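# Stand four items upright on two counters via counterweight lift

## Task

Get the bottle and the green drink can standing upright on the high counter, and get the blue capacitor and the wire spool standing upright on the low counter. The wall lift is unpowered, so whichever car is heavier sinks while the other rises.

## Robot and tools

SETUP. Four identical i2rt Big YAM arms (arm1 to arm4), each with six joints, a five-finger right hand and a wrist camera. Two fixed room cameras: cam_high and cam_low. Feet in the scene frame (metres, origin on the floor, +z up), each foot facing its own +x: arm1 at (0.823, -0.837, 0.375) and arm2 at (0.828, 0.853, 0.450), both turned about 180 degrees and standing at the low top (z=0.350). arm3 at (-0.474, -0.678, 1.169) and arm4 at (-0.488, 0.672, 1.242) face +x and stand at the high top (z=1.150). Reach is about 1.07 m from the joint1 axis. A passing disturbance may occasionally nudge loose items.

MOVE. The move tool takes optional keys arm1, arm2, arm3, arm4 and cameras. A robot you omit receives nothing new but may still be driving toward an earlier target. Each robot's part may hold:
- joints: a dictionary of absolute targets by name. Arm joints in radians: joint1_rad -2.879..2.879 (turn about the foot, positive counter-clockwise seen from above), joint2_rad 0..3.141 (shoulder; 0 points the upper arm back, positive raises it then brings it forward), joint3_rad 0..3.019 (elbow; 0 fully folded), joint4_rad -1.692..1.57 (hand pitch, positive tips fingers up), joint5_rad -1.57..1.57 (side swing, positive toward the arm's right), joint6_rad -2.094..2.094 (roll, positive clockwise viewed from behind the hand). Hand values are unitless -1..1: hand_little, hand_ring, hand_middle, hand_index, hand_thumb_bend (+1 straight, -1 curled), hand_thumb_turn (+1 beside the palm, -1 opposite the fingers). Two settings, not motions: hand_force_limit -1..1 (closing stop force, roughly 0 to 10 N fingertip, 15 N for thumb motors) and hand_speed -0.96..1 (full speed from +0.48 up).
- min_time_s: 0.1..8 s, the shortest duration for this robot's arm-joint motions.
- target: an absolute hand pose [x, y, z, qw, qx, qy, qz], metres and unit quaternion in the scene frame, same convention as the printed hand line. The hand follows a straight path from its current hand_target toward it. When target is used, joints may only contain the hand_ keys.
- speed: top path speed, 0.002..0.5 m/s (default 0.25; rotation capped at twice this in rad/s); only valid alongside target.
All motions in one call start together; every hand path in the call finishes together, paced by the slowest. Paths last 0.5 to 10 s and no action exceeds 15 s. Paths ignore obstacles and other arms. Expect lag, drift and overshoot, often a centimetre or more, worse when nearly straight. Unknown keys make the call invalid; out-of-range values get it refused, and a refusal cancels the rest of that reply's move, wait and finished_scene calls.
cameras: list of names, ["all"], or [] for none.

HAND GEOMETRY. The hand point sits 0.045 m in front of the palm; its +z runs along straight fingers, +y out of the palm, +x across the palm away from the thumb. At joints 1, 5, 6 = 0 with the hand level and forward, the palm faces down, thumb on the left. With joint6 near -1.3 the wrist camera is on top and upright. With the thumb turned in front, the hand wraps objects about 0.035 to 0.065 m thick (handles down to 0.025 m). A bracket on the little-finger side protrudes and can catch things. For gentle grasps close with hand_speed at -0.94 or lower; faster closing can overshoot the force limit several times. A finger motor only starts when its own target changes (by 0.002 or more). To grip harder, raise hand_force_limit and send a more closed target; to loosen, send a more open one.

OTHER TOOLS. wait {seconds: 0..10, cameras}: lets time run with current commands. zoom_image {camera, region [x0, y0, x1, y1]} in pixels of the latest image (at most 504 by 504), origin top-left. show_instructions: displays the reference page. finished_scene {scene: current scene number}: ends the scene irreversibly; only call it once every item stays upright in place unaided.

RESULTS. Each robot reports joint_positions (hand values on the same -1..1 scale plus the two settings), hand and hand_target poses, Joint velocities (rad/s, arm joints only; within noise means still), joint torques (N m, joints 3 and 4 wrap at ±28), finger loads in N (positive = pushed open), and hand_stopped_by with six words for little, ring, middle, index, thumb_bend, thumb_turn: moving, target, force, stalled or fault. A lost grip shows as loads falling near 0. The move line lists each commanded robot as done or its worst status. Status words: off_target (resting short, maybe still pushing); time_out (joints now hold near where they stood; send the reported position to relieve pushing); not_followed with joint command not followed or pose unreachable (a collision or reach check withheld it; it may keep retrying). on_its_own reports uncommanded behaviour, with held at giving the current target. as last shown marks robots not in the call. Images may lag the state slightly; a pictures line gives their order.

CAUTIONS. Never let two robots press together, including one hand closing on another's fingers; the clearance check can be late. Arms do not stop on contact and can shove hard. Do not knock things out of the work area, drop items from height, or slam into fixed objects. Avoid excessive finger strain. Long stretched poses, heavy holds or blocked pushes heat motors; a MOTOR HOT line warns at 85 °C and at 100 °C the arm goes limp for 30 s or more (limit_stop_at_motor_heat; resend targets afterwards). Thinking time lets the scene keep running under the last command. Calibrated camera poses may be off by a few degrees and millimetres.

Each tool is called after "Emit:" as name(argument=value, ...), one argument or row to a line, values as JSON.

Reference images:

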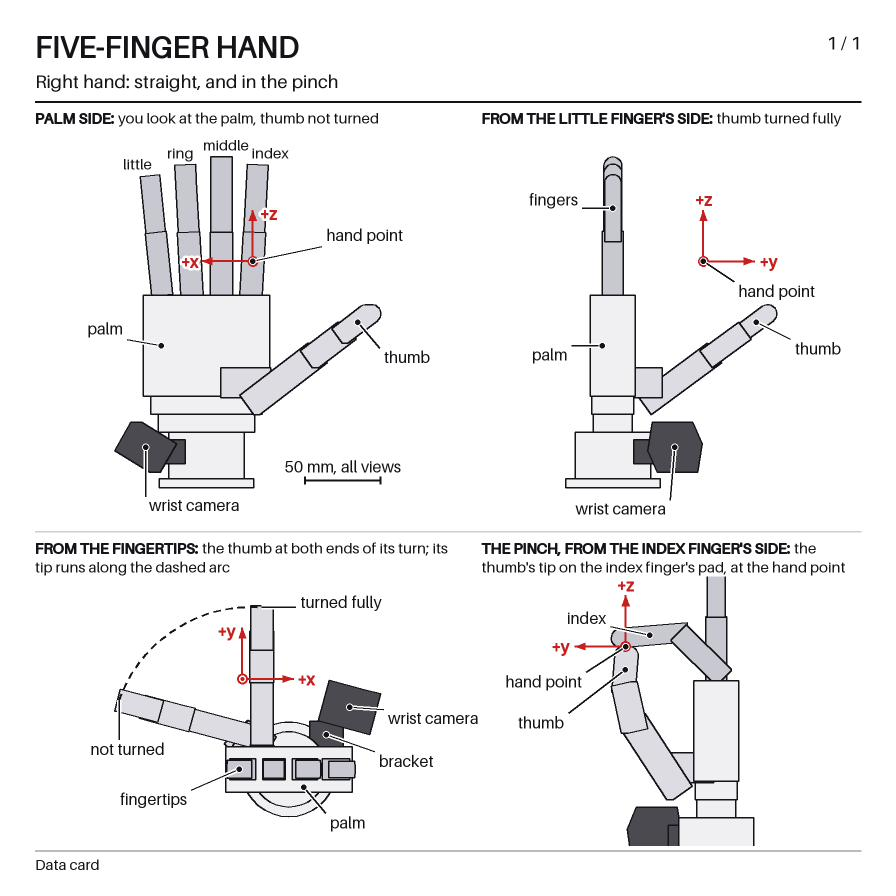

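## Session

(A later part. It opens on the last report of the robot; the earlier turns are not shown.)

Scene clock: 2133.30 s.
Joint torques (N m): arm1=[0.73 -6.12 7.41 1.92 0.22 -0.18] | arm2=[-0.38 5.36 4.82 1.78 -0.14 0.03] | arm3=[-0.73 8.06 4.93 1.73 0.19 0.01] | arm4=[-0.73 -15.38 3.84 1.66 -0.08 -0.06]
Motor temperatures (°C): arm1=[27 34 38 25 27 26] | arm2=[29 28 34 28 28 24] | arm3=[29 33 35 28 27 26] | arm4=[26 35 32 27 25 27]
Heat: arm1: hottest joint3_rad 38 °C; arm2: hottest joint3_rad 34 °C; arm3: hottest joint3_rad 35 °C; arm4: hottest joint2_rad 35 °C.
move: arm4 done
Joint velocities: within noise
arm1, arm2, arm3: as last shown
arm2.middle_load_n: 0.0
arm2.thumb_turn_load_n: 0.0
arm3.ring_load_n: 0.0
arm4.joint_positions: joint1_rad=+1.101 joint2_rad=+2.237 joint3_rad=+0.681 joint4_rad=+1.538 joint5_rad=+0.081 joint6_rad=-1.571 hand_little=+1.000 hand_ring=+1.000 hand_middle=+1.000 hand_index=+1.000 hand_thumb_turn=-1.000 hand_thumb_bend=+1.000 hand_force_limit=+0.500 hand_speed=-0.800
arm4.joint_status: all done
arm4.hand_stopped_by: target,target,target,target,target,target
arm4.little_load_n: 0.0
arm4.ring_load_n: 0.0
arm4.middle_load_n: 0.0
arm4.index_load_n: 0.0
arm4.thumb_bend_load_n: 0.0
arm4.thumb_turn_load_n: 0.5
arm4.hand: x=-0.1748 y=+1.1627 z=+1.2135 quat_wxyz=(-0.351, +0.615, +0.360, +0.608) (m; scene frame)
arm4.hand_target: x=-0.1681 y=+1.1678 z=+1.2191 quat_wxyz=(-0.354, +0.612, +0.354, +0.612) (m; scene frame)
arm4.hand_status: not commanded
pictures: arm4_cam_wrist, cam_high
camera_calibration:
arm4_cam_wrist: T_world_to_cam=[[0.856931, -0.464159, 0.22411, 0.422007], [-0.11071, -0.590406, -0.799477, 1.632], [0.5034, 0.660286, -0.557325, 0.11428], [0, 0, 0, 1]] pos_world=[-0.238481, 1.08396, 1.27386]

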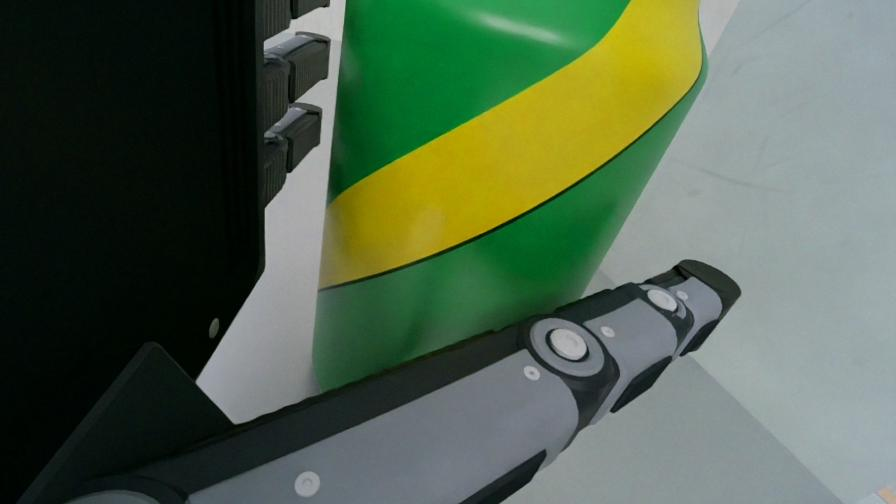

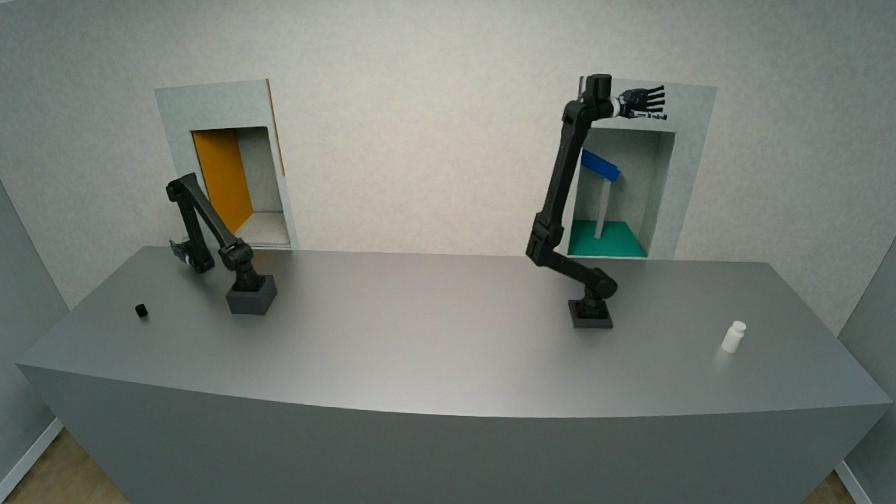

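Emit:
move(
  arm4={"target": [-0.235, 1.052, 1.262, -0.32803, 0.65360, 0.37736, 0.56817], "speed": 0.1},
  arm1={"target": [0.47, -1.00, 0.51, -0.63, -0.17, 0.73, -0.15], "speed": 0.12},
  cameras=["arm4_cam_wrist","cam_high","arm1_cam_wrist"],
)

Emit:
zoom_image(
  camera="cam_high",
  region=[120, 180, 260, 320],
)

Scene clock: 2157.70 s.
Joint torques (N m): arm1=[0.67 -4.72 8.72 2.02 0.02 -0.42] | arm2=[-0.38 5.3 4.79 1.81 -0.12 0.02] | arm3=[-0.67 7.94 4.97 1.8 0.19 0.05] | arm4=[1.44 -11.05 1.24 1.74 0.07 0.03]
Motor temperatures (°C): arm1=[27 33 38 25 27 26] | arm2=[29 28 34 28 28 24] | arm3=[29 33 35 28 27 26] | arm4=[26 36 31 27 25 27]
Heat: arm1: hottest joint3_rad 38 °C; arm2: hottest joint3_rad 34 °C; arm3: hottest joint3_rad 35 °C; arm4: hottest joint2_rad 36 °C.
move: arm1 off_target; arm4 done
Joint velocities: within noise
arm1.joint_positions: joint1_rad=+0.770 joint2_rad=+1.014 joint3_rad=+0.154 joint4_rad=+0.662 joint5_rad=+0.250 joint6_rad=-1.506 hand_little=+1.000 hand_ring=+1.000 hand_middle=-0.020 hand_index=+0.157 hand_thumb_turn=-1.000 hand_thumb_bend=+0.617 hand_force_limit=+0.800 hand_speed=-0.920
arm1.joint_status: not commanded
arm1.hand_stopped_by: target,target,force,force,force,target
arm1.little_load_n: 0.0
arm1.ring_load_n: 0.0
arm1.middle_load_n: 10.0
arm1.index_load_n: 4.0
arm1.thumb_bend_load_n: 18.0
arm1.thumb_turn_load_n: 4.5
arm1.hand: x=+0.4740 y=-0.9908 z=+0.4862 quat_wxyz=(-0.615, -0.162, +0.758, -0.147) (m; scene frame)
arm1.hand_target: x=+0.4699 y=-0.9997 z=+0.5097 quat_wxyz=(-0.636, -0.171, +0.737, -0.151) (m; scene frame)
arm1.hand_status: off_target (0.026 m and 3.7 deg from the pose sent, 0.140 m and 27.3 deg at the start)
arm2, arm3: as last shown
arm3.middle_load_n: 0.5
arm3.thumb_turn_load_n: 0.0
arm4.joint_positions: joint1_rad=+1.116 joint2_rad=+1.903 joint3_rad=+0.305 joint4_rad=+1.461 joint5_rad=+0.112 joint6_rad=-1.565 hand_little=+1.000 hand_ring=+1.000 hand_middle=+1.000 hand_index=+1.000 hand_thumb_turn=-1.000 hand_thumb_bend=+1.000 hand_force_limit=+0.500 hand_speed=-0.800
arm4.joint_status: not commanded
arm4.hand_stopped_by: target,target,target,target,target,target
arm4.little_load_n: 0.0
arm4.ring_load_n: 0.0
arm4.middle_load_n: 0.0
arm4.index_load_n: 0.0
arm4.thumb_bend_load_n: 0.0
arm4.thumb_turn_load_n: 0.0
arm4.hand: x=-0.2278 y=+1.0516 z=+1.2626 quat_wxyz=(-0.322, +0.651, +0.376, +0.575) (m; scene frame)
arm4.hand_target: x=-0.2349 y=+1.0520 z=+1.2620 quat_wxyz=(-0.328, +0.653, +0.377, +0.568) (m; scene frame)
arm4.hand_status: done (0.007 m and 1.1 deg from the pose sent, 0.135 m and 7.2 deg at the start)
pictures: arm1_cam_wrist, arm4_cam_wrist, cam_high
camera_calibration:
arm1_cam_wrist: T_world_to_cam=[[-0.502172, 0.826278, 0.255125, 0.933236], [0.50269, 0.518976, -0.691352, 0.608075], [-0.703652, -0.218928, -0.675977, 0.559176], [0, 0, 0, 1]] pos_world=[0.556437, -0.964268, 0.560291]
arm4_cam_wrist: T_world_to_cam=[[0.860677, -0.455745, 0.227006, 0.393186], [-0.162106, -0.667933, -0.726352, 1.57734], [0.482657, 0.588355, -0.648753, 0.428009], [0, 0, 0, 1]] pos_world=[-0.289292, 0.980926, 1.33412]

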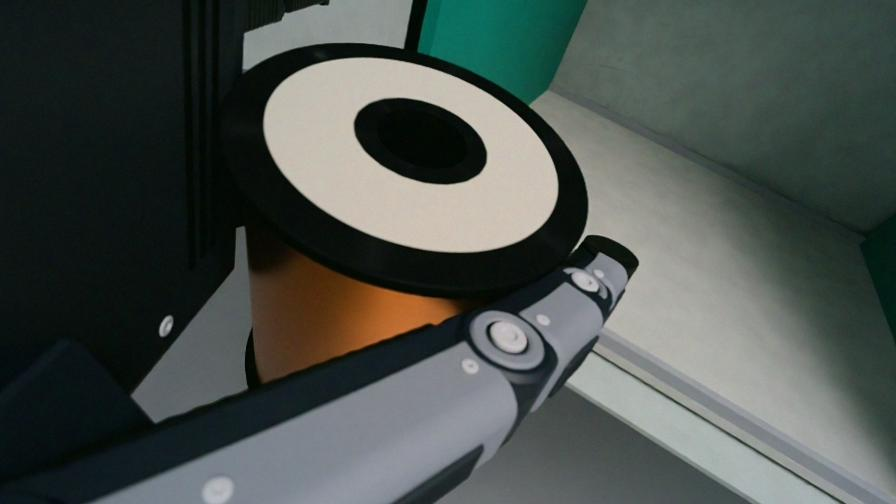

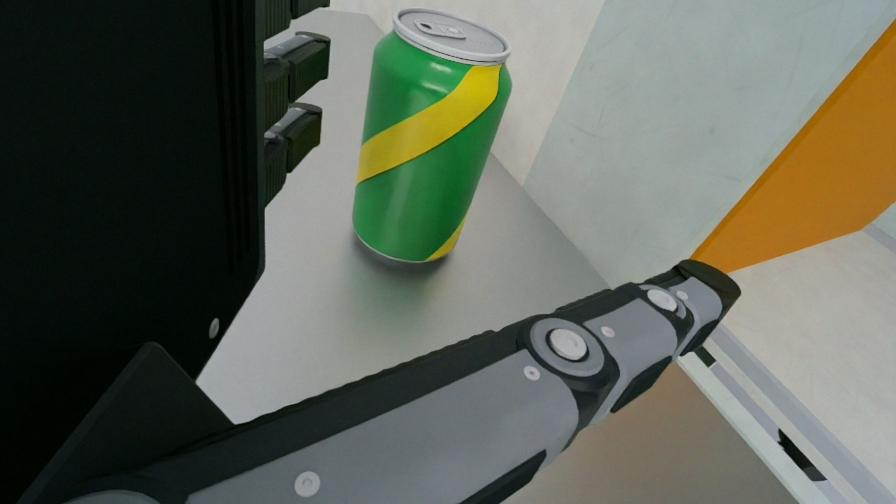

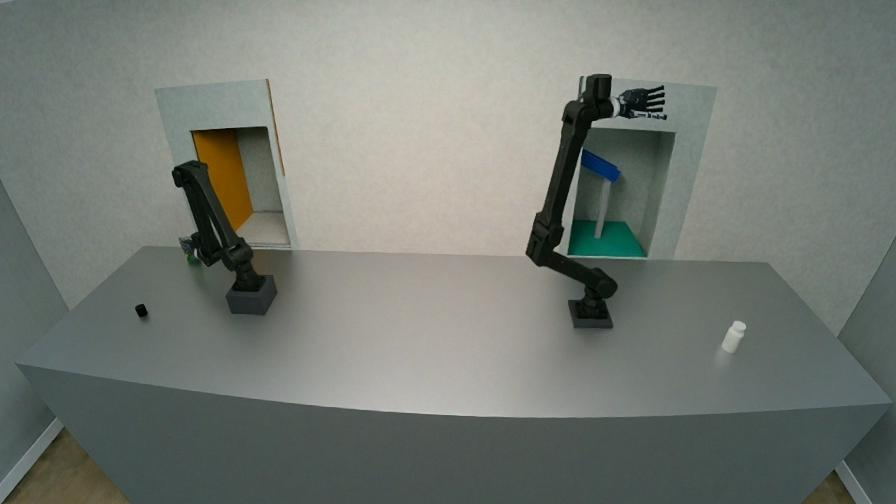

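Scaled by 3.600 from the camera's 896x504 image, which has a finer 1280x720 frame.

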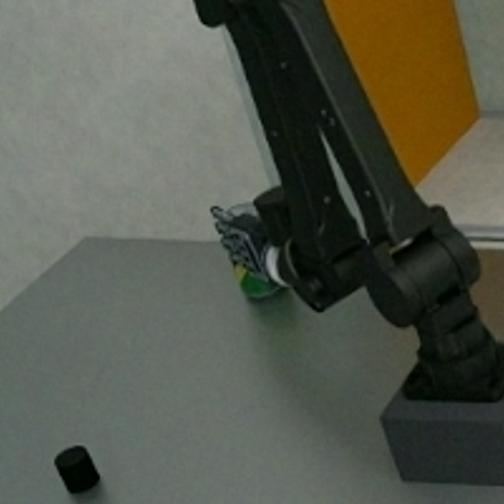

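Emit:
move(
  arm4={"target": [-0.265, 1.00, 1.45, -0.32803, 0.65360, 0.37736, 0.56817], "speed": 0.15},
  arm1={"target": [0.49, -1.15, 0.50, -0.59699, -0.31297, 0.68676, -0.27206], "speed": 0.12},
  cameras=["arm1_cam_wrist","cam_low"],
)

Emit:
zoom_image(
  camera="cam_low",
  region=[210, 280, 400, 470],
)

Scene clock: 2180.20 s.
Joint torques (N m): arm1=[0.62 -5.36 11.48 3.23 -0.05 -0.41] | arm2=[-0.26 5.19 4.78 1.8 -0.13 0.02] | arm3=[-0.62 8 5.04 1.62 0.19 0.02] | arm4=[1.32 -1.96 16.05 1.68 0.02 0.06]
Motor temperatures (°C): arm1=[27 32 38 25 27 26] | arm2=[28 28 34 28 28 24] | arm3=[29 33 35 28 27 26] | arm4=[26 34 31 27 25 27]
Heat: arm1: hottest joint3_rad 38 °C; arm2: hottest joint3_rad 34 °C; arm3: hottest joint3_rad 35 °C; arm4: hottest joint2_rad 34 °C.
move: arm1 off_target; arm4 off_target
Joint velocities: within noise
arm1.joint_positions: joint1_rad=+0.982 joint2_rad=+1.279 joint3_rad=+0.231 joint4_rad=+0.800 joint5_rad=+0.072 joint6_rad=-1.540 hand_little=+1.000 hand_ring=+1.000 hand_middle=-0.020 hand_index=+0.157 hand_thumb_turn=-1.000 hand_thumb_bend=+0.617 hand_force_limit=+0.800 hand_speed=-0.920
arm1.joint_status: not commanded
arm1.hand_stopped_by: target,target,force,force,force,target
arm1.little_load_n: 0.0
arm1.ring_load_n: 0.0
arm1.middle_load_n: 10.0
arm1.index_load_n: 4.0
arm1.thumb_bend_load_n: 18.0
arm1.thumb_turn_load_n: 4.5
arm1.hand: x=+0.5081 y=-1.1204 z=+0.4568 quat_wxyz=(-0.555, -0.313, +0.726, -0.257) (m; scene frame)
arm1.hand_target: x=+0.4929 y=-1.1471 z=+0.5009 quat_wxyz=(-0.597, -0.312, +0.687, -0.272) (m; scene frame)
arm1.hand_status: off_target (0.055 m and 6.8 deg from the pose sent, 0.161 m and 24.1 deg at the start)
arm2, arm3: as last shown
arm2.index_load_n: -0.5
arm3.little_load_n: -0.5
arm3.middle_load_n: 0.0
arm4.joint_positions: joint1_rad=+1.147 joint2_rad=+0.752 joint3_rad=+0.246 joint4_rad=+0.302 joint5_rad=+0.143 joint6_rad=-1.560 hand_little=+1.000 hand_ring=+1.000 hand_middle=+1.000 hand_index=+1.000 hand_thumb_turn=-1.000 hand_thumb_bend=+1.000 hand_force_limit=+0.500 hand_speed=-0.800
arm4.joint_status: not commanded
arm4.hand_stopped_by: target,target,target,target,target,target
arm4.little_load_n: 0.0
arm4.ring_load_n: 0.0
arm4.middle_load_n: 0.0
arm4.index_load_n: 0.0
arm4.thumb_bend_load_n: 0.0
arm4.thumb_turn_load_n: 0.5
arm4.hand: x=-0.2663 y=+0.9820 z=+1.4151 quat_wxyz=(-0.307, +0.668, +0.389, +0.555) (m; scene frame)
arm4.hand_target: x=-0.2662 y=+0.9978 z=+1.4502 quat_wxyz=(-0.328, +0.653, +0.377, +0.568) (m; scene frame)
arm4.hand_status: off_target (0.039 m and 3.5 deg from the pose sent, 0.198 m and 1.1 deg at the start)
pictures: arm1_cam_wrist, cam_low
camera_calibration:
arm1_cam_wrist: T_world_to_cam=[[-0.790146, 0.560339, 0.248374, 0.916413], [0.288377, 0.697447, -0.656054, 0.930632], [-0.54084, -0.446753, -0.712673, 0.213685], [0, 0, 0, 1]] pos_world=[0.571296, -1.0671, 0.53522]

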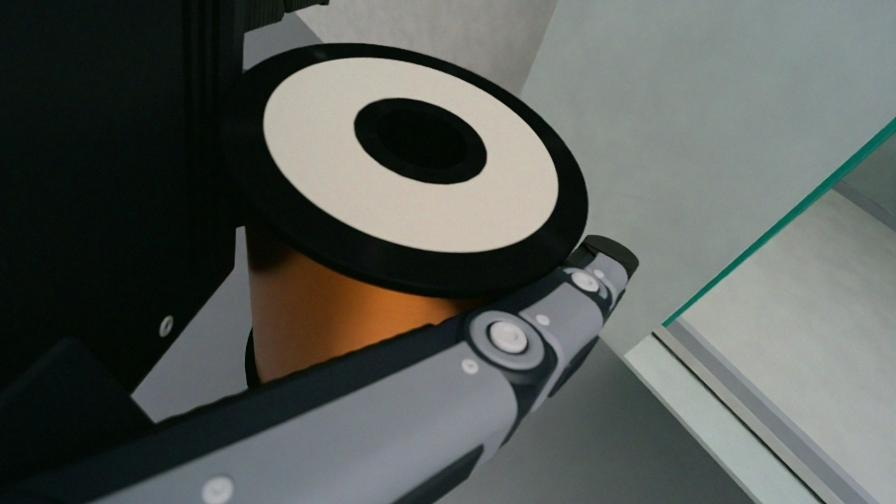

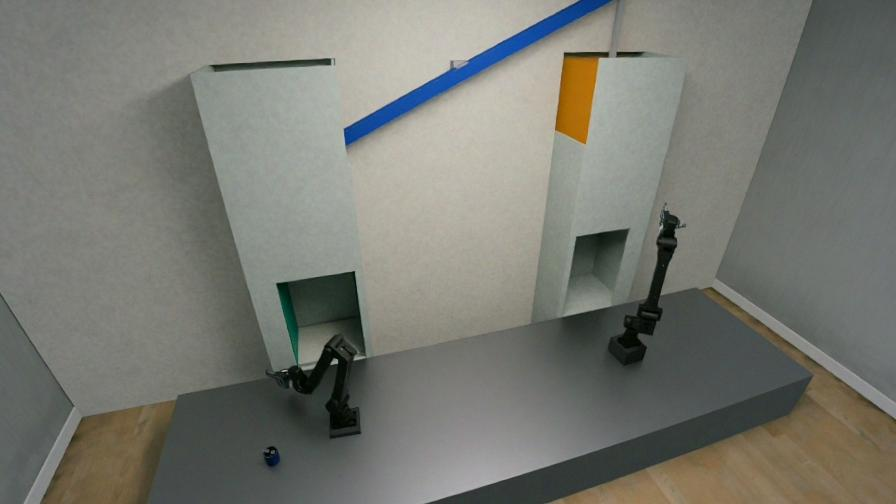

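Scaled by 2.653 from the camera's 896x504 image, which has a finer 1280x720 frame.

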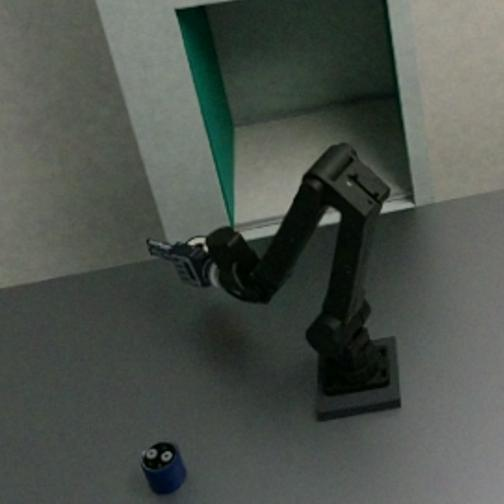

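Emit:
move(
  arm4={"joints": {"joint2_rad": 0.6, "joint3_rad": 2.0, "joint4_rad": -1.3, "joint5_rad": 0, "joint6_rad": -1.55}, "min_time_s": 4},
  arm1={"target": [0.49, -1.15, 0.462, -0.59699, -0.31297, 0.68676, -0.27206], "speed": 0.05},
)

Emit:
move(
  arm1={"target": [0.49, -1.15, 0.447, -0.59699, -0.31297, 0.68676, -0.27206], "speed": 0.03},
  cameras=["arm1_cam_wrist","cam_high"],
)

Scene clock: 2198.60 s.
Joint torques (N m): arm1=[0.32 -6.77 7.97 3.23 -0.06 -0.41] | arm2=[-0.44 5.48 4.79 1.76 -0.13 0.02] | arm3=[-0.56 7.71 4.93 1.72 0.2 0.04] | arm4=[1.61 7.94 5.72 1.72 -0.11 -0.02]
Motor temperatures (°C): arm1=[27 32 39 25 27 26] | arm2=[28 28 34 28 28 24] | arm3=[29 33 35 28 27 26] | arm4=[26 33 36 27 25 27]
Heat: arm1: hottest joint3_rad 39 °C; arm2: hottest joint3_rad 34 °C; arm3: hottest joint3_rad 35 °C; arm4: hottest joint3_rad 36 °C.
move: arm1 off_target; arm4 done
Joint velocities: within noise
arm1.joint_positions: joint1_rad=+0.982 joint2_rad=+1.485 joint3_rad=+0.231 joint4_rad=+1.027 joint5_rad=+0.069 joint6_rad=-1.541 hand_little=+1.000 hand_ring=+1.000 hand_middle=-0.020 hand_index=+0.157 hand_thumb_turn=-1.000 hand_thumb_bend=+0.617 hand_force_limit=+0.800 hand_speed=-0.920
arm1.joint_status: not commanded
arm1.hand_stopped_by: target,target,force,force,force,target
arm1.little_load_n: 0.0
arm1.ring_load_n: 0.0
arm1.middle_load_n: 10.5
arm1.index_load_n: 4.0
arm1.thumb_bend_load_n: 18.0
arm1.thumb_turn_load_n: 4.5
arm1.hand: x=+0.5030 y=-1.1285 z=+0.4309 quat_wxyz=(-0.562, -0.311, +0.720, -0.262) (m; scene frame)
arm1.hand_target: x=+0.4914 y=-1.1486 z=+0.4623 quat_wxyz=(-0.597, -0.312, +0.687, -0.272) (m; scene frame)
arm1.hand_status: off_target (0.040 m and 5.6 deg from the pose sent, 0.035 m and 6.8 deg at the start)
arm2, arm3: as last shown
arm2.index_load_n: 0.0
arm3.little_load_n: 0.0
arm3.thumb_turn_load_n: 0.5
arm4.joint_positions: joint1_rad=+1.147 joint2_rad=+0.602 joint3_rad=+1.981 joint4_rad=-1.290 joint5_rad=+0.002 joint6_rad=-1.560 hand_little=+1.000 hand_ring=+1.000 hand_middle=+1.000 hand_index=+1.000 hand_thumb_turn=-1.000 hand_thumb_bend=+1.000 hand_force_limit=+0.500 hand_speed=-0.800
arm4.joint_status: all done
arm4.hand_stopped_by: target,target,target,target,target,target
arm4.little_load_n: 0.0
arm4.ring_load_n: 0.0
arm4.middle_load_n: 0.0
arm4.index_load_n: 0.0
arm4.thumb_bend_load_n: 0.0
arm4.thumb_turn_load_n: 0.0
arm4.hand: x=-0.4012 y=+0.7310 z=+2.0115 quat_wxyz=(-0.413, +0.561, +0.372, +0.613) (m; scene frame)
arm4.hand_target: x=-0.4057 y=+0.7250 z=+2.0147 quat_wxyz=(-0.423, +0.557, +0.372, +0.611) (m; scene frame)
arm4.hand_status: not commanded
pictures: none

Scene clock: 2199.83 s.
Joint torques (N m): arm1=[0.26 -7.24 6.94 3.25 -0.06 -0.41] | arm2=[-0.09 5.42 4.81 1.78 -0.14 0.02] | arm3=[-0.38 7.88 5.05 1.63 0.17 0.02] | arm4=[1.26 8 5.68 1.66 -0.11 -0.01]
Motor temperatures (°C): arm1=[27 32 39 25 27 26] | arm2=[28 28 34 28 28 24] | arm3=[29 33 35 28 27 26] | arm4=[26 33 36 27 25 27]
Heat: arm1: hottest joint3_rad 39 °C; arm2: hottest joint3_rad 34 °C; arm3: hottest joint3_rad 35 °C; arm4: hottest joint3_rad 36 °C.
move: arm1 off_target
Joint velocities: within noise
arm1.joint_positions: joint1_rad=+0.982 joint2_rad=+1.571 joint3_rad=+0.231 joint4_rad=+1.117 joint5_rad=+0.068 joint6_rad=-1.541 hand_little=+1.000 hand_ring=+1.000 hand_middle=-0.020 hand_index=+0.157 hand_thumb_turn=-1.000 hand_thumb_bend=+0.617 hand_force_limit=+0.800 hand_speed=-0.920
arm1.joint_status: not commanded
arm1.hand_stopped_by: target,target,force,force,force,target
arm1.little_load_n: -0.5
arm1.ring_load_n: 0.0
arm1.middle_load_n: 10.0
arm1.index_load_n: 4.0
arm1.thumb_bend_load_n: 18.0
arm1.thumb_turn_load_n: 4.5
arm1.hand: x=+0.5023 y=-1.1298 z=+0.4186 quat_wxyz=(-0.564, -0.311, +0.719, -0.263) (m; scene frame)
arm1.hand_target: x=+0.4912 y=-1.1487 z=+0.4473 quat_wxyz=(-0.597, -0.312, +0.688, -0.272) (m; scene frame)
arm1.hand_status: off_target (0.037 m and 5.4 deg from the pose sent, 0.030 m and 5.7 deg at the start)
arm2, arm3, arm4: as last shown
arm4.middle_load_n: -0.5
arm4.thumb_turn_load_n: 0.5
pictures: arm1_cam_wrist, cam_high
camera_calibration:
arm1_cam_wrist: T_world_to_cam=[[-0.788346, 0.562498, 0.249212, 0.92775], [0.275734, 0.685145, -0.674201, 0.913869], [-0.549983, -0.462788, -0.695231, 0.158336], [0, 0, 0, 1]] pos_world=[0.566486, -1.07471, 0.495005]

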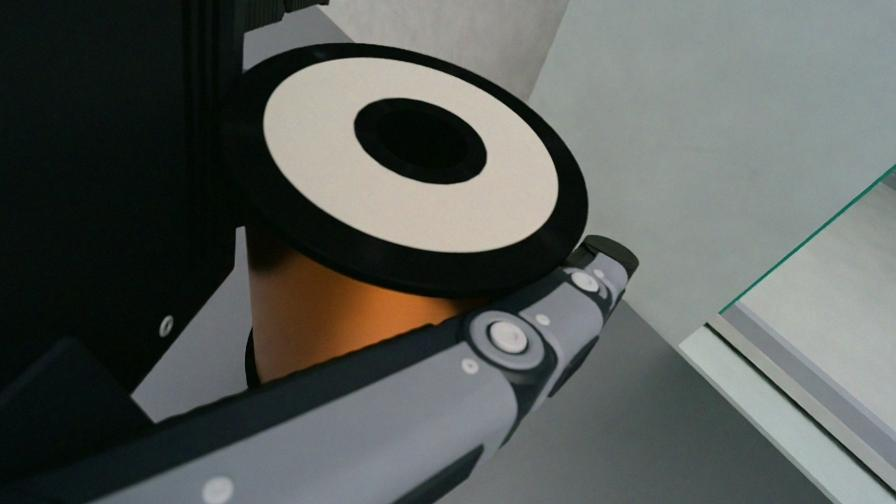

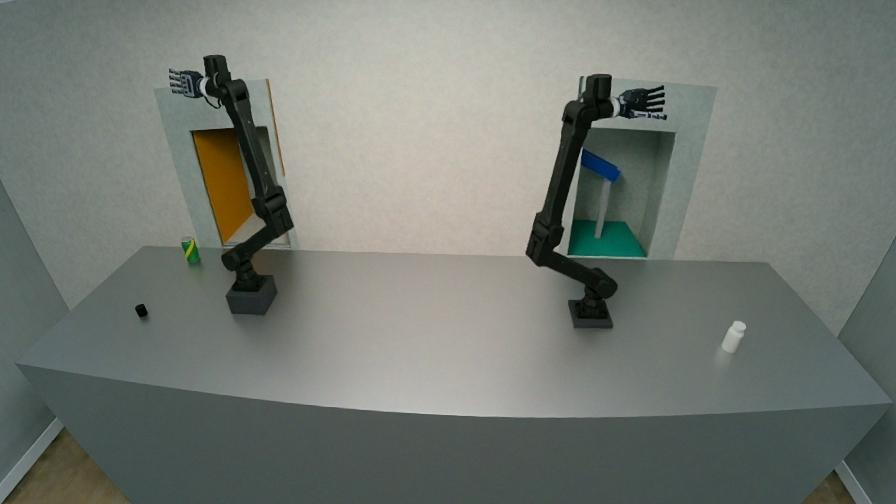

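Emit:
move(
  arm1={"target": [0.49, -1.15, 0.436, -0.59699, -0.31297, 0.68676, -0.27206], "speed": 0.03},
)

Emit:
move(
  arm1={"target": [0.49, -1.15, 0.428, -0.59699, -0.31297, 0.68676, -0.27206], "speed": 0.02},
)

Emit:
move(
  arm1={"target": [0.49, -1.15, 0.420, -0.59699, -0.31297, 0.68676, -0.27206], "speed": 0.02},
  cameras=["arm1_cam_wrist"],
)

Scene clock: 2208.50 s.
Joint torques (N m): arm1=[0.21 -7.59 6.32 3.26 -0.07 -0.41] | arm2=[-0.38 5.42 4.81 1.8 -0.13 0.01] | arm3=[-0.73 8.29 4.93 1.73 0.2 0.05] | arm4=[1.44 8.23 5.75 1.68 -0.11 -0.02]
Motor temperatures (°C): arm1=[27 32 39 26 27 26] | arm2=[28 28 34 28 28 24] | arm3=[29 33 35 28 27 26] | arm4=[26 33 35 27 25 27]
Heat: arm1: hottest joint3_rad 39 °C; arm2: hottest joint3_rad 34 °C; arm3: hottest joint3_rad 35 °C; arm4: hottest joint3_rad 35 °C.
move: arm1 off_target
Joint velocities: within noise
arm1.joint_positions: joint1_rad=+0.982 joint2_rad=+1.635 joint3_rad=+0.231 joint4_rad=+1.182 joint5_rad=+0.067 joint6_rad=-1.541 hand_little=+1.000 hand_ring=+1.000 hand_middle=-0.020 hand_index=+0.157 hand_thumb_turn=-1.000 hand_thumb_bend=+0.617 hand_force_limit=+0.800 hand_speed=-0.920
arm1.joint_status: not commanded
arm1.hand_stopped_by: target,target,force,force,force,target
arm1.little_load_n: 0.0
arm1.ring_load_n: 0.0
arm1.middle_load_n: 10.0
arm1.index_load_n: 4.0
arm1.thumb_bend_load_n: 18.0
arm1.thumb_turn_load_n: 4.5
arm1.hand: x=+0.5025 y=-1.1301 z=+0.4086 quat_wxyz=(-0.564, -0.311, +0.719, -0.263) (m; scene frame)
arm1.hand_target: x=+0.4912 y=-1.1488 z=+0.4361 quat_wxyz=(-0.596, -0.312, +0.688, -0.272) (m; scene frame)
arm1.hand_status: off_target (0.036 m and 5.4 deg from the pose sent, 0.029 m and 5.5 deg at the start)
arm2, arm3, arm4: as last shown
arm2.little_load_n: 0.5
arm3.index_load_n: 0.5
arm3.thumb_turn_load_n: 0.0
arm4.middle_load_n: 0.0
arm4.thumb_turn_load_n: 0.0
pictures: none

Scene clock: 2209.63 s.
Joint torques (N m): arm1=[0.15 -7.82 6 3.23 -0.07 -0.41] | arm2=[-0.26 5.36 4.79 1.78 -0.13 0.03] | arm3=[-0.62 8.12 5.04 1.73 0.2 0.05] | arm4=[1.2 8.18 5.67 1.62 -0.11 0]
Motor temperatures (°C): arm1=[27 32 39 26 27 26] | arm2=[28 28 34 28 28 24] | arm3=[29 33 35 28 27 26] | arm4=[26 33 35 27 25 27]
Heat: arm1: hottest joint3_rad 39 °C; arm2: hottest joint3_rad 34 °C; arm3: hottest joint3_rad 35 °C; arm4: hottest joint3_rad 35 °C.
move: arm1 off_target
Joint velocities: within noise
arm1.joint_positions: joint1_rad=+0.982 joint2_rad=+1.682 joint3_rad=+0.231 joint4_rad=+1.229 joint5_rad=+0.067 joint6_rad=-1.541 hand_little=+1.000 hand_ring=+1.000 hand_middle=-0.020 hand_index=+0.157 hand_thumb_turn=-1.000 hand_thumb_bend=+0.617 hand_force_limit=+0.800 hand_speed=-0.920
arm1.joint_status: not commanded
arm1.hand_stopped_by: target,target,force,force,force,target
arm1.little_load_n: 0.0
arm1.ring_load_n: 0.0
arm1.middle_load_n: 10.0
arm1.index_load_n: 4.0
arm1.thumb_bend_load_n: 18.0
arm1.thumb_turn_load_n: 4.5
arm1.hand: x=+0.5028 y=-1.1300 z=+0.4013 quat_wxyz=(-0.563, -0.311, +0.719, -0.263) (m; scene frame)
arm1.hand_target: x=+0.4912 y=-1.1488 z=+0.4283 quat_wxyz=(-0.597, -0.312, +0.688, -0.272) (m; scene frame)
arm1.hand_status: off_target (0.036 m and 5.4 deg from the pose sent, 0.030 m and 5.4 deg at the start)
arm2.joint_positions: joint1_rad=-0.688 joint2_rad=+0.599 joint3_rad=+1.978 joint4_rad=-1.291 joint5_rad=+0.003 joint6_rad=-1.552 hand_little=+1.000 hand_ring=+1.000 hand_middle=+1.000 hand_index=+1.000 hand_thumb_turn=-1.000 hand_thumb_bend=+1.000 hand_force_limit=+0.400 hand_speed=-0.700
arm2.joint_status: not commanded
arm2.hand_stopped_by: target,target,target,target,target,target
arm2.little_load_n: 0.0
arm2.ring_load_n: 0.0
arm2.middle_load_n: 0.0
arm2.index_load_n: 0.0
arm2.thumb_bend_load_n: -0.5
arm2.thumb_turn_load_n: 0.0
arm2.hand: x=+0.7874 y=+0.9652 z=+1.2146 quat_wxyz=(+0.702, -0.217, -0.644, -0.214) (m; scene frame)
arm2.hand_target: x=+0.7941 y=+0.9608 z=+1.2194 quat_wxyz=(+0.706, -0.221, -0.638, -0.215) (m; scene frame)
arm2.hand_status: not commanded
arm3.joint_positions: joint1_rad=-1.135 joint2_rad=+0.585 joint3_rad=+1.985 joint4_rad=-1.288 joint5_rad=-0.003 joint6_rad=-1.559 hand_little=+1.000 hand_ring=+1.000 hand_middle=+1.000 hand_index=+1.000 hand_thumb_turn=-1.000 hand_thumb_bend=+1.000 hand_force_limit=+0.800 hand_speed=+0.100
arm3.joint_status: not commanded
arm3.hand_stopped_by: target,target,target,target,target,target
arm3.little_load_n: 0.0
arm3.ring_load_n: 0.0
arm3.middle_load_n: 0.0
arm3.index_load_n: 0.0
arm3.thumb_bend_load_n: 0.0
arm3.thumb_turn_load_n: 0.0
arm3.hand: x=-0.4958 y=-0.7768 z=+1.9398 quat_wxyz=(+0.397, +0.560, -0.364, +0.630) (m; scene frame)
arm3.hand_target: x=-0.4954 y=-0.7797 z=+1.9404 quat_wxyz=(+0.396, +0.559, -0.371, +0.627) (m; scene frame)
arm3.hand_status: not commanded
arm4: as last shown
arm4.thumb_turn_load_n: 0.5
pictures: none

Scene clock: 2210.70 s.
Joint torques (N m): arm1=[0.09 -7.47 5.34 2.99 -0.11 -0.33] | arm2=[-0.26 5.42 4.78 1.77 -0.12 0.01] | arm3=[-0.32 7.94 5 1.7 0.21 0.02] | arm4=[1.14 8.53 5.72 1.69 -0.11 -0.01]
Motor temperatures (°C): arm1=[27 32 39 26 27 26] | arm2=[28 28 34 28 28 24] | arm3=[29 33 35 28 27 26] | arm4=[26 33 35 27 25 27]
Heat: arm1: hottest joint3_rad 39 °C; arm2: hottest joint3_rad 34 °C; arm3: hottest joint3_rad 35 °C; arm4: hottest joint3_rad 35 °C.
move: arm1 off_target
Joint velocities: within noise
arm1.joint_positions: joint1_rad=+0.982 joint2_rad=+1.725 joint3_rad=+0.238 joint4_rad=+1.281 joint5_rad=+0.067 joint6_rad=-1.550 hand_little=+1.000 hand_ring=+1.000 hand_middle=-0.020 hand_index=+0.157 hand_thumb_turn=-1.000 hand_thumb_bend=+0.617 hand_force_limit=+0.800 hand_speed=-0.920
arm1.joint_status: not commanded
arm1.hand_stopped_by: target,target,force,force,force,target
arm1.little_load_n: 0.0
arm1.ring_load_n: 0.0
arm1.middle_load_n: 10.0
arm1.index_load_n: 3.5
arm1.thumb_bend_load_n: 18.5
arm1.thumb_turn_load_n: 3.5
arm1.hand: x=+0.5005 y=-1.1325 z=+0.3994 quat_wxyz=(-0.570, -0.312, +0.713, -0.263) (m; scene frame)
arm1.hand_target: x=+0.4909 y=-1.1491 z=+0.4201 quat_wxyz=(-0.597, -0.313, +0.687, -0.272) (m; scene frame)
arm1.hand_status: off_target (0.029 m and 4.4 deg from the pose sent, 0.030 m and 5.4 deg at the start)
arm2, arm3, arm4: as last shown
arm2.thumb_bend_load_n: 0.0
arm3.thumb_turn_load_n: 0.5
pictures: arm1_cam_wrist
camera_calibration:
arm1_cam_wrist: T_world_to_cam=[[-0.785761, 0.562074, 0.25817, 0.927253], [0.26254, 0.681008, -0.683594, 0.908874], [-0.560046, -0.469362, -0.682677, 0.135328], [0, 0, 0, 1]] pos_world=[0.565774, -1.07662, 0.474297]

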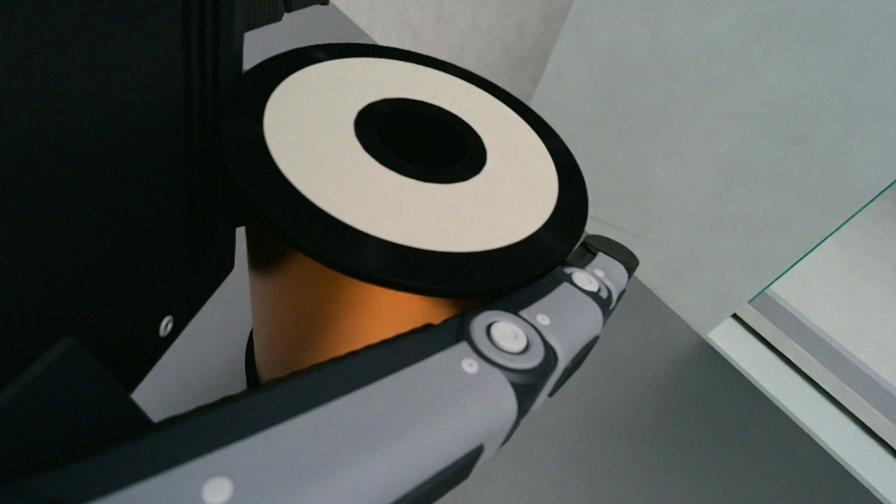

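Emit:
move(
  arm1={"target": [0.4915, -1.143, 0.4075, -0.56024, -0.32679, 0.71708, -0.25531], "speed": 0.03},
)

Emit:
move(
  arm1={"joints": {"hand_middle": 1, "hand_index": 1, "hand_thumb_bend": 1, "hand_speed": -0.75}},
  cameras=["arm1_cam_wrist"],
)

Scene clock: 2220.37 s.
Joint torques (N m): arm1=[-1.08 -8.76 4.96 1.32 -0.2 -0.1] | arm2=[-0.26 5.36 4.79 1.76 -0.14 0.03] | arm3=[-0.56 7.88 4.98 1.68 0.21 0.02] | arm4=[1.2 8.29 5.76 1.69 -0.09 0]
Motor temperatures (°C): arm1=[27 32 38 25 27 26] | arm2=[28 28 34 28 28 24] | arm3=[29 33 35 28 27 26] | arm4=[26 33 35 27 25 27]
Heat: arm1: hottest joint3_rad 38 °C; arm2: hottest joint3_rad 34 °C; arm3: hottest joint3_rad 35 °C; arm4: hottest joint3_rad 35 °C.
move: arm1 off_target
Joint velocities: within noise
arm1.joint_positions: joint1_rad=+0.982 joint2_rad=+1.660 joint3_rad=+0.255 joint4_rad=+1.137 joint5_rad=+0.055 joint6_rad=-1.570 hand_little=+1.000 hand_ring=+1.000 hand_middle=-0.020 hand_index=+0.157 hand_thumb_turn=-1.000 hand_thumb_bend=+0.617 hand_force_limit=+0.800 hand_speed=-0.920
arm1.joint_status: not commanded
arm1.hand_stopped_by: target,target,force,force,force,target
arm1.little_load_n: 0.0
arm1.ring_load_n: 0.0
arm1.middle_load_n: 9.5
arm1.index_load_n: 2.5
arm1.thumb_bend_load_n: 17.5
arm1.thumb_turn_load_n: 3.5
arm1.hand: x=+0.5001 y=-1.1356 z=+0.3966 quat_wxyz=(-0.550, -0.331, +0.725, -0.251) (m; scene frame)
arm1.hand_target: x=+0.4917 y=-1.1427 z=+0.4078 quat_wxyz=(-0.560, -0.327, +0.717, -0.255) (m; scene frame)
arm1.hand_status: off_target (0.016 m and 1.7 deg from the pose sent, 0.016 m and 2.3 deg at the start)
arm2, arm3, arm4: as last shown
arm3.thumb_turn_load_n: 0.0
arm4.thumb_turn_load_n: 0.0
pictures: none

Scene clock: 2222.33 s.
Joint torques (N m): arm1=[-1.14 -8.35 4.98 1.42 -0.07 -0.07] | arm2=[-0.32 5.36 4.82 1.77 -0.13 0.02] | arm3=[-0.91 7.94 4.97 1.73 0.2 0.02] | arm4=[1.03 8 5.65 1.65 -0.08 0.01]
Motor temperatures (°C): arm1=[27 32 38 25 27 26] | arm2=[28 28 34 28 28 24] | arm3=[29 33 35 28 27 26] | arm4=[26 33 35 27 25 27]
Heat: arm1: hottest joint3_rad 38 °C; arm2: hottest joint3_rad 34 °C; arm3: hottest joint3_rad 35 °C; arm4: hottest joint3_rad 35 °C.
move: arm1 done
Joint velocities: within noise
arm1.joint_positions: joint1_rad=+0.982 joint2_rad=+1.655 joint3_rad=+0.256 joint4_rad=+1.136 joint5_rad=+0.051 joint6_rad=-1.571 hand_little=+1.000 hand_ring=+1.000 hand_middle=+1.000 hand_index=+1.000 hand_thumb_turn=-1.000 hand_thumb_bend=+1.000 hand_force_limit=+0.800 hand_speed=-0.750
arm1.joint_status: all done
arm1.hand_stopped_by: target,target,target,target,target,target
arm1.little_load_n: 0.0
arm1.ring_load_n: 0.0
arm1.middle_load_n: 0.0
arm1.index_load_n: 0.0
arm1.thumb_bend_load_n: 0.0
arm1.thumb_turn_load_n: 0.0
arm1.hand: x=+0.5002 y=-1.1367 z=+0.3981 quat_wxyz=(-0.550, -0.332, +0.723, -0.253) (m; scene frame)
arm1.hand_target: x=+0.4918 y=-1.1428 z=+0.4076 quat_wxyz=(-0.560, -0.327, +0.717, -0.255) (m; scene frame)
arm1.hand_status: not commanded
arm2, arm3, arm4: as last shown
arm4.thumb_turn_load_n: 0.5
pictures: arm1_cam_wrist
camera_calibration:
arm1_cam_wrist: T_world_to_cam=[[-0.803234, 0.530319, 0.27125, 0.897153], [0.262621, 0.724015, -0.637835, 0.941586], [-0.534645, -0.441095, -0.720826, 0.166903], [0, 0, 0, 1]] pos_world=[0.562577, -1.08388, 0.477532]

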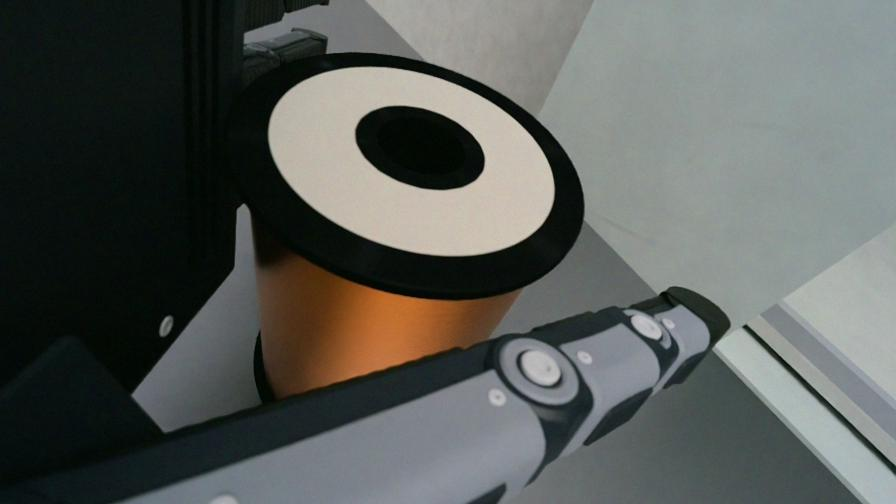

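Emit:
move(
  arm1={"target": [0.556, -1.069, 0.428, -0.56024, -0.32679, 0.71708, -0.25531], "speed": 0.1},
  cameras=["arm1_cam_wrist"],
)

Emit:
move(
  arm1={"target": [0.57, -1.05, 0.62, -0.56024, -0.32679, 0.71708, -0.25531], "speed": 0.15},
  cameras=["arm1_cam_wrist","cam_low","cam_high"],
)

Emit:
zoom_image(
  camera="cam_low",
  region=[210, 300, 400, 490],
)

Emit:
zoom_image(
  camera="cam_high",
  region=[120, 200, 260, 340],
)

Emit:
zoom_image(
  camera="cam_high",
  region=[660, 270, 800, 410],
)

Scene clock: 2234.03 s.
Joint torques (N m): arm1=[0.67 -3.72 3.67 1.21 0.09 0] | arm2=[-0.32 5.36 4.82 1.78 -0.13 0.03] | arm3=[-0.85 8.18 4.85 1.7 0.2 0.04] | arm4=[1.32 8.59 5.81 1.62 -0.08 0.01]
Motor temperatures (°C): arm1=[27 32 37 25 27 26] | arm2=[28 28 34 28 28 24] | arm3=[29 33 35 28 27 26] | arm4=[26 33 34 27 25 27]
Heat: arm1: hottest joint3_rad 37 °C; arm2: hottest joint3_rad 34 °C; arm3: hottest joint3_rad 35 °C; arm4: hottest joint3_rad 34 °C.
move: arm1 done
Joint velocities: within noise
arm1.joint_positions: joint1_rad=+0.991 joint2_rad=+1.303 joint3_rad=+0.029 joint4_rad=+1.042 joint5_rad=+0.076 joint6_rad=-1.571 hand_little=+1.000 hand_ring=+1.000 hand_middle=+1.000 hand_index=+1.000 hand_thumb_turn=-1.000 hand_thumb_bend=+1.000 hand_force_limit=+0.800 hand_speed=-0.750
arm1.joint_status: not commanded
arm1.hand_stopped_by: target,target,target,target,target,target
arm1.little_load_n: 0.0
arm1.ring_load_n: 0.0
arm1.middle_load_n: 0.0
arm1.index_load_n: 0.0
arm1.thumb_bend_load_n: 0.0
arm1.thumb_turn_load_n: 0.5
arm1.hand: x=+0.5508 y=-1.0680 z=+0.4300 quat_wxyz=(-0.565, -0.323, +0.716, -0.252) (m; scene frame)
arm1.hand_target: x=+0.5559 y=-1.0689 z=+0.4279 quat_wxyz=(-0.560, -0.327, +0.717, -0.255) (m; scene frame)
arm1.hand_status: done (0.006 m and 0.8 deg from the pose sent, 0.093 m and 1.5 deg at the start)
arm2, arm3, arm4: as last shown
arm2.thumb_turn_load_n: 0.5
pictures: arm1_cam_wrist
camera_calibration:
arm1_cam_wrist: T_world_to_cam=[[-0.787683, 0.54922, 0.279129, 0.900933], [0.257789, 0.705325, -0.66035, 0.891367], [-0.559554, -0.44819, -0.697155, 0.24324], [0, 0, 0, 1]] pos_world=[0.615971, -1.0145, 0.506714]

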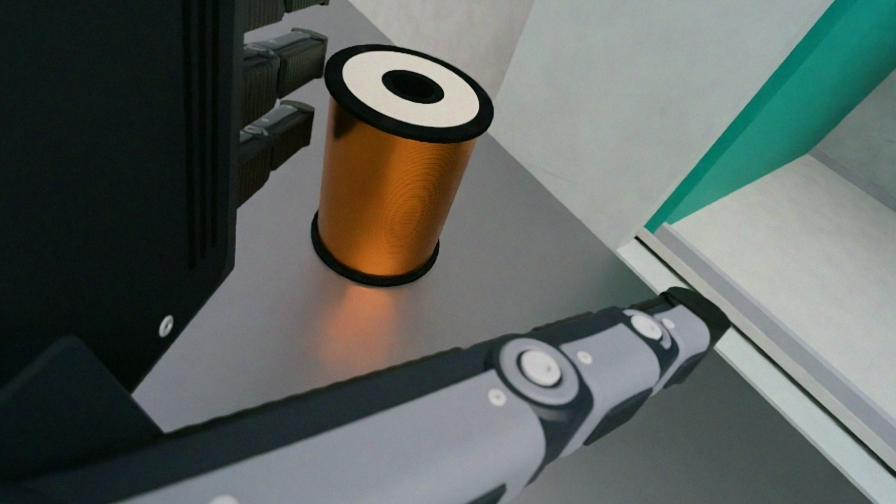

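Scene clock: 2236.20 s.
Joint torques (N m): arm1=[-1.14 1.32 14.67 1.2 -0.11 0.06] | arm2=[-0.32 5.36 4.83 1.8 -0.13 0.03] | arm3=[-0.85 7.65 5.01 1.72 0.2 0.05] | arm4=[1.32 8.18 5.74 1.66 -0.11 -0.01]
Motor temperatures (°C): arm1=[27 32 38 25 27 26] | arm2=[28 28 34 28 28 24] | arm3=[29 33 35 28 27 26] | arm4=[26 33 34 27 25 27]
Heat: arm1: hottest joint3_rad 38 °C; arm2: hottest joint3_rad 34 °C; arm3: hottest joint3_rad 35 °C; arm4: hottest joint3_rad 34 °C.
move: arm1 off_target
Joint velocities: within noise
arm1.joint_positions: joint1_rad=+1.029 joint2_rad=+0.360 joint3_rad=+0.342 joint4_rad=-0.269 joint5_rad=+0.100 joint6_rad=-1.574 hand_little=+1.000 hand_ring=+1.000 hand_middle=+1.000 hand_index=+1.000 hand_thumb_turn=-1.000 hand_thumb_bend=+1.000 hand_force_limit=+0.800 hand_speed=-0.750
arm1.joint_status: not commanded
arm1.hand_stopped_by: target,target,target,target,target,target
arm1.little_load_n: 0.0
arm1.ring_load_n: 0.0
arm1.middle_load_n: 0.0
arm1.index_load_n: 0.0
arm1.thumb_bend_load_n: 0.0
arm1.thumb_turn_load_n: 0.0
arm1.hand: x=+0.5728 y=-1.0479 z=+0.5892 quat_wxyz=(-0.545, -0.340, +0.727, -0.243) (m; scene frame)
arm1.hand_target: x=+0.5704 y=-1.0494 z=+0.6195 quat_wxyz=(-0.560, -0.327, +0.717, -0.255) (m; scene frame)
arm1.hand_status: off_target (0.031 m and 2.9 deg from the pose sent, 0.192 m and 0.8 deg at the start)
arm2, arm3: as last shown
arm3.thumb_turn_load_n: 0.5
arm4.joint_positions: joint1_rad=+1.147 joint2_rad=+0.602 joint3_rad=+1.981 joint4_rad=-1.290 joint5_rad=+0.002 joint6_rad=-1.560 hand_little=+1.000 hand_ring=+1.000 hand_middle=+1.000 hand_index=+1.000 hand_thumb_turn=-1.000 hand_thumb_bend=+1.000 hand_force_limit=+0.500 hand_speed=-0.800
arm4.joint_status: not commanded
arm4.hand_stopped_by: target,target,target,target,target,target
arm4.little_load_n: 0.0
arm4.ring_load_n: 0.0
arm4.middle_load_n: 0.0
arm4.index_load_n: 0.0
arm4.thumb_bend_load_n: 0.0
arm4.thumb_turn_load_n: 0.5
arm4.hand: x=-0.4012 y=+0.7310 z=+2.0115 quat_wxyz=(-0.413, +0.561, +0.372, +0.613) (m; scene frame)
arm4.hand_target: x=-0.4057 y=+0.7250 z=+2.0147 quat_wxyz=(-0.423, +0.557, +0.372, +0.611) (m; scene frame)
arm4.hand_status: not commanded
pictures: arm1_cam_wrist, cam_high, cam_low
camera_calibration:
arm1_cam_wrist: T_world_to_cam=[[-0.804171, 0.521701, 0.284846, 0.840147], [0.262796, 0.741895, -0.616872, 0.986437], [-0.533148, -0.421214, -0.733711, 0.410182], [0, 0, 0, 1]] pos_world=[0.635077, -0.997363, 0.670147]

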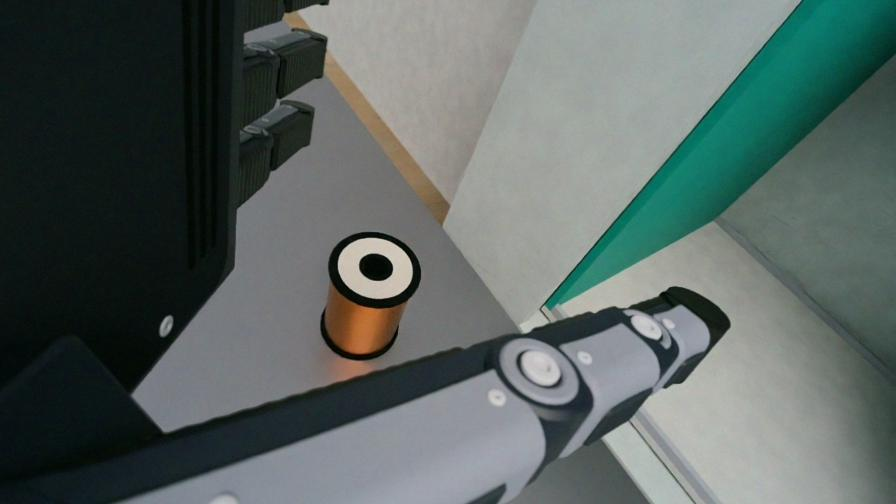

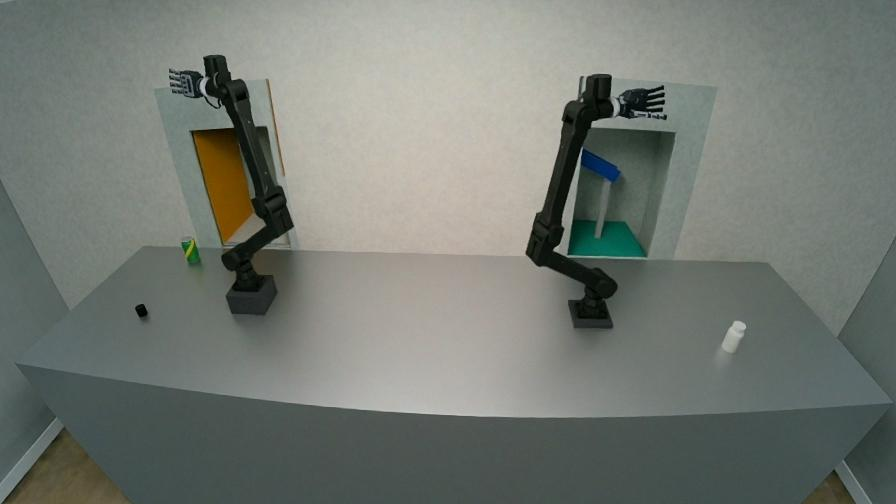

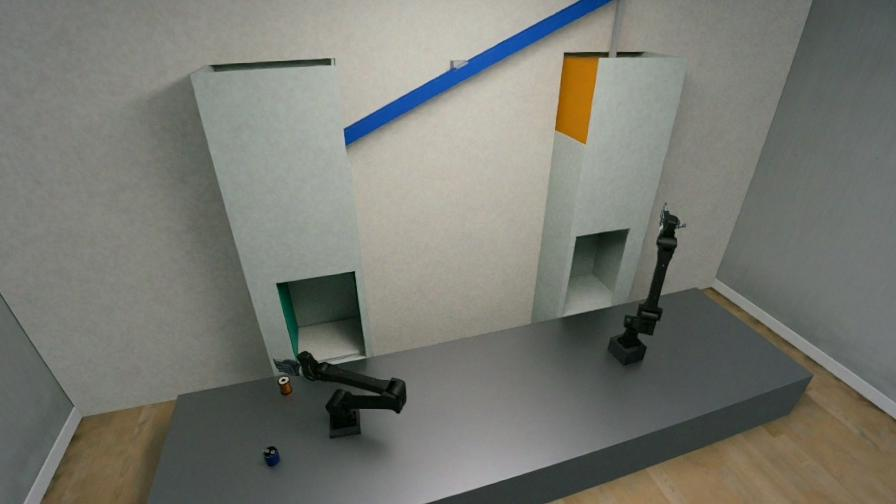

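Scaled by 2.653 from the camera's 896x504 image, which has a finer 1280x720 frame.

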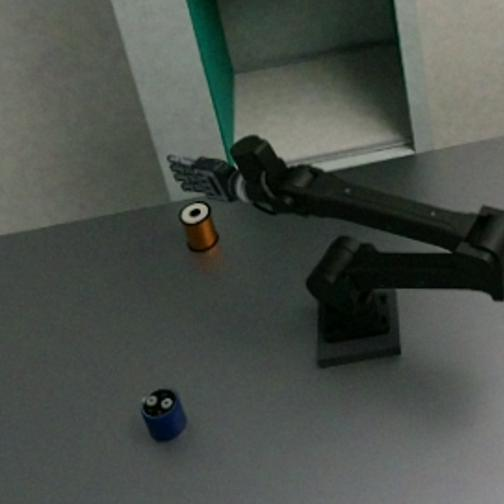

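Scaled by 3.600 from the camera's 896x504 image, which has a finer 1280x720 frame.

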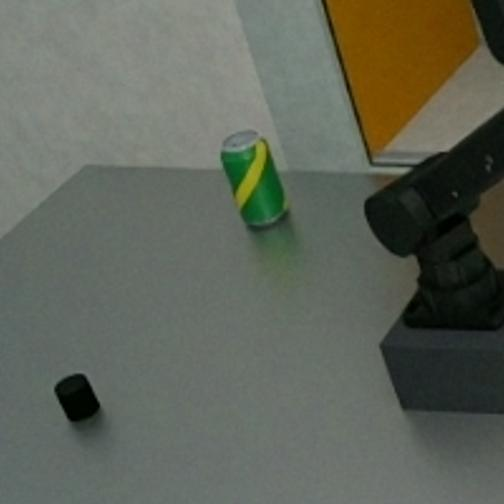

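Scaled by 3.600 from the camera's 896x504 image, which has a finer 1280x720 frame.

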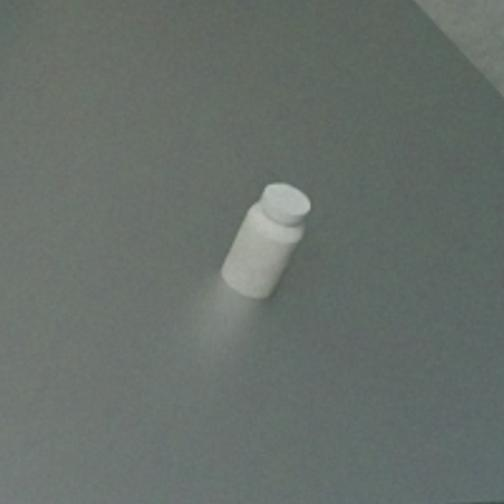

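Emit:
finished_scene(
  scene=2,
)

The scene is finished: the task was done.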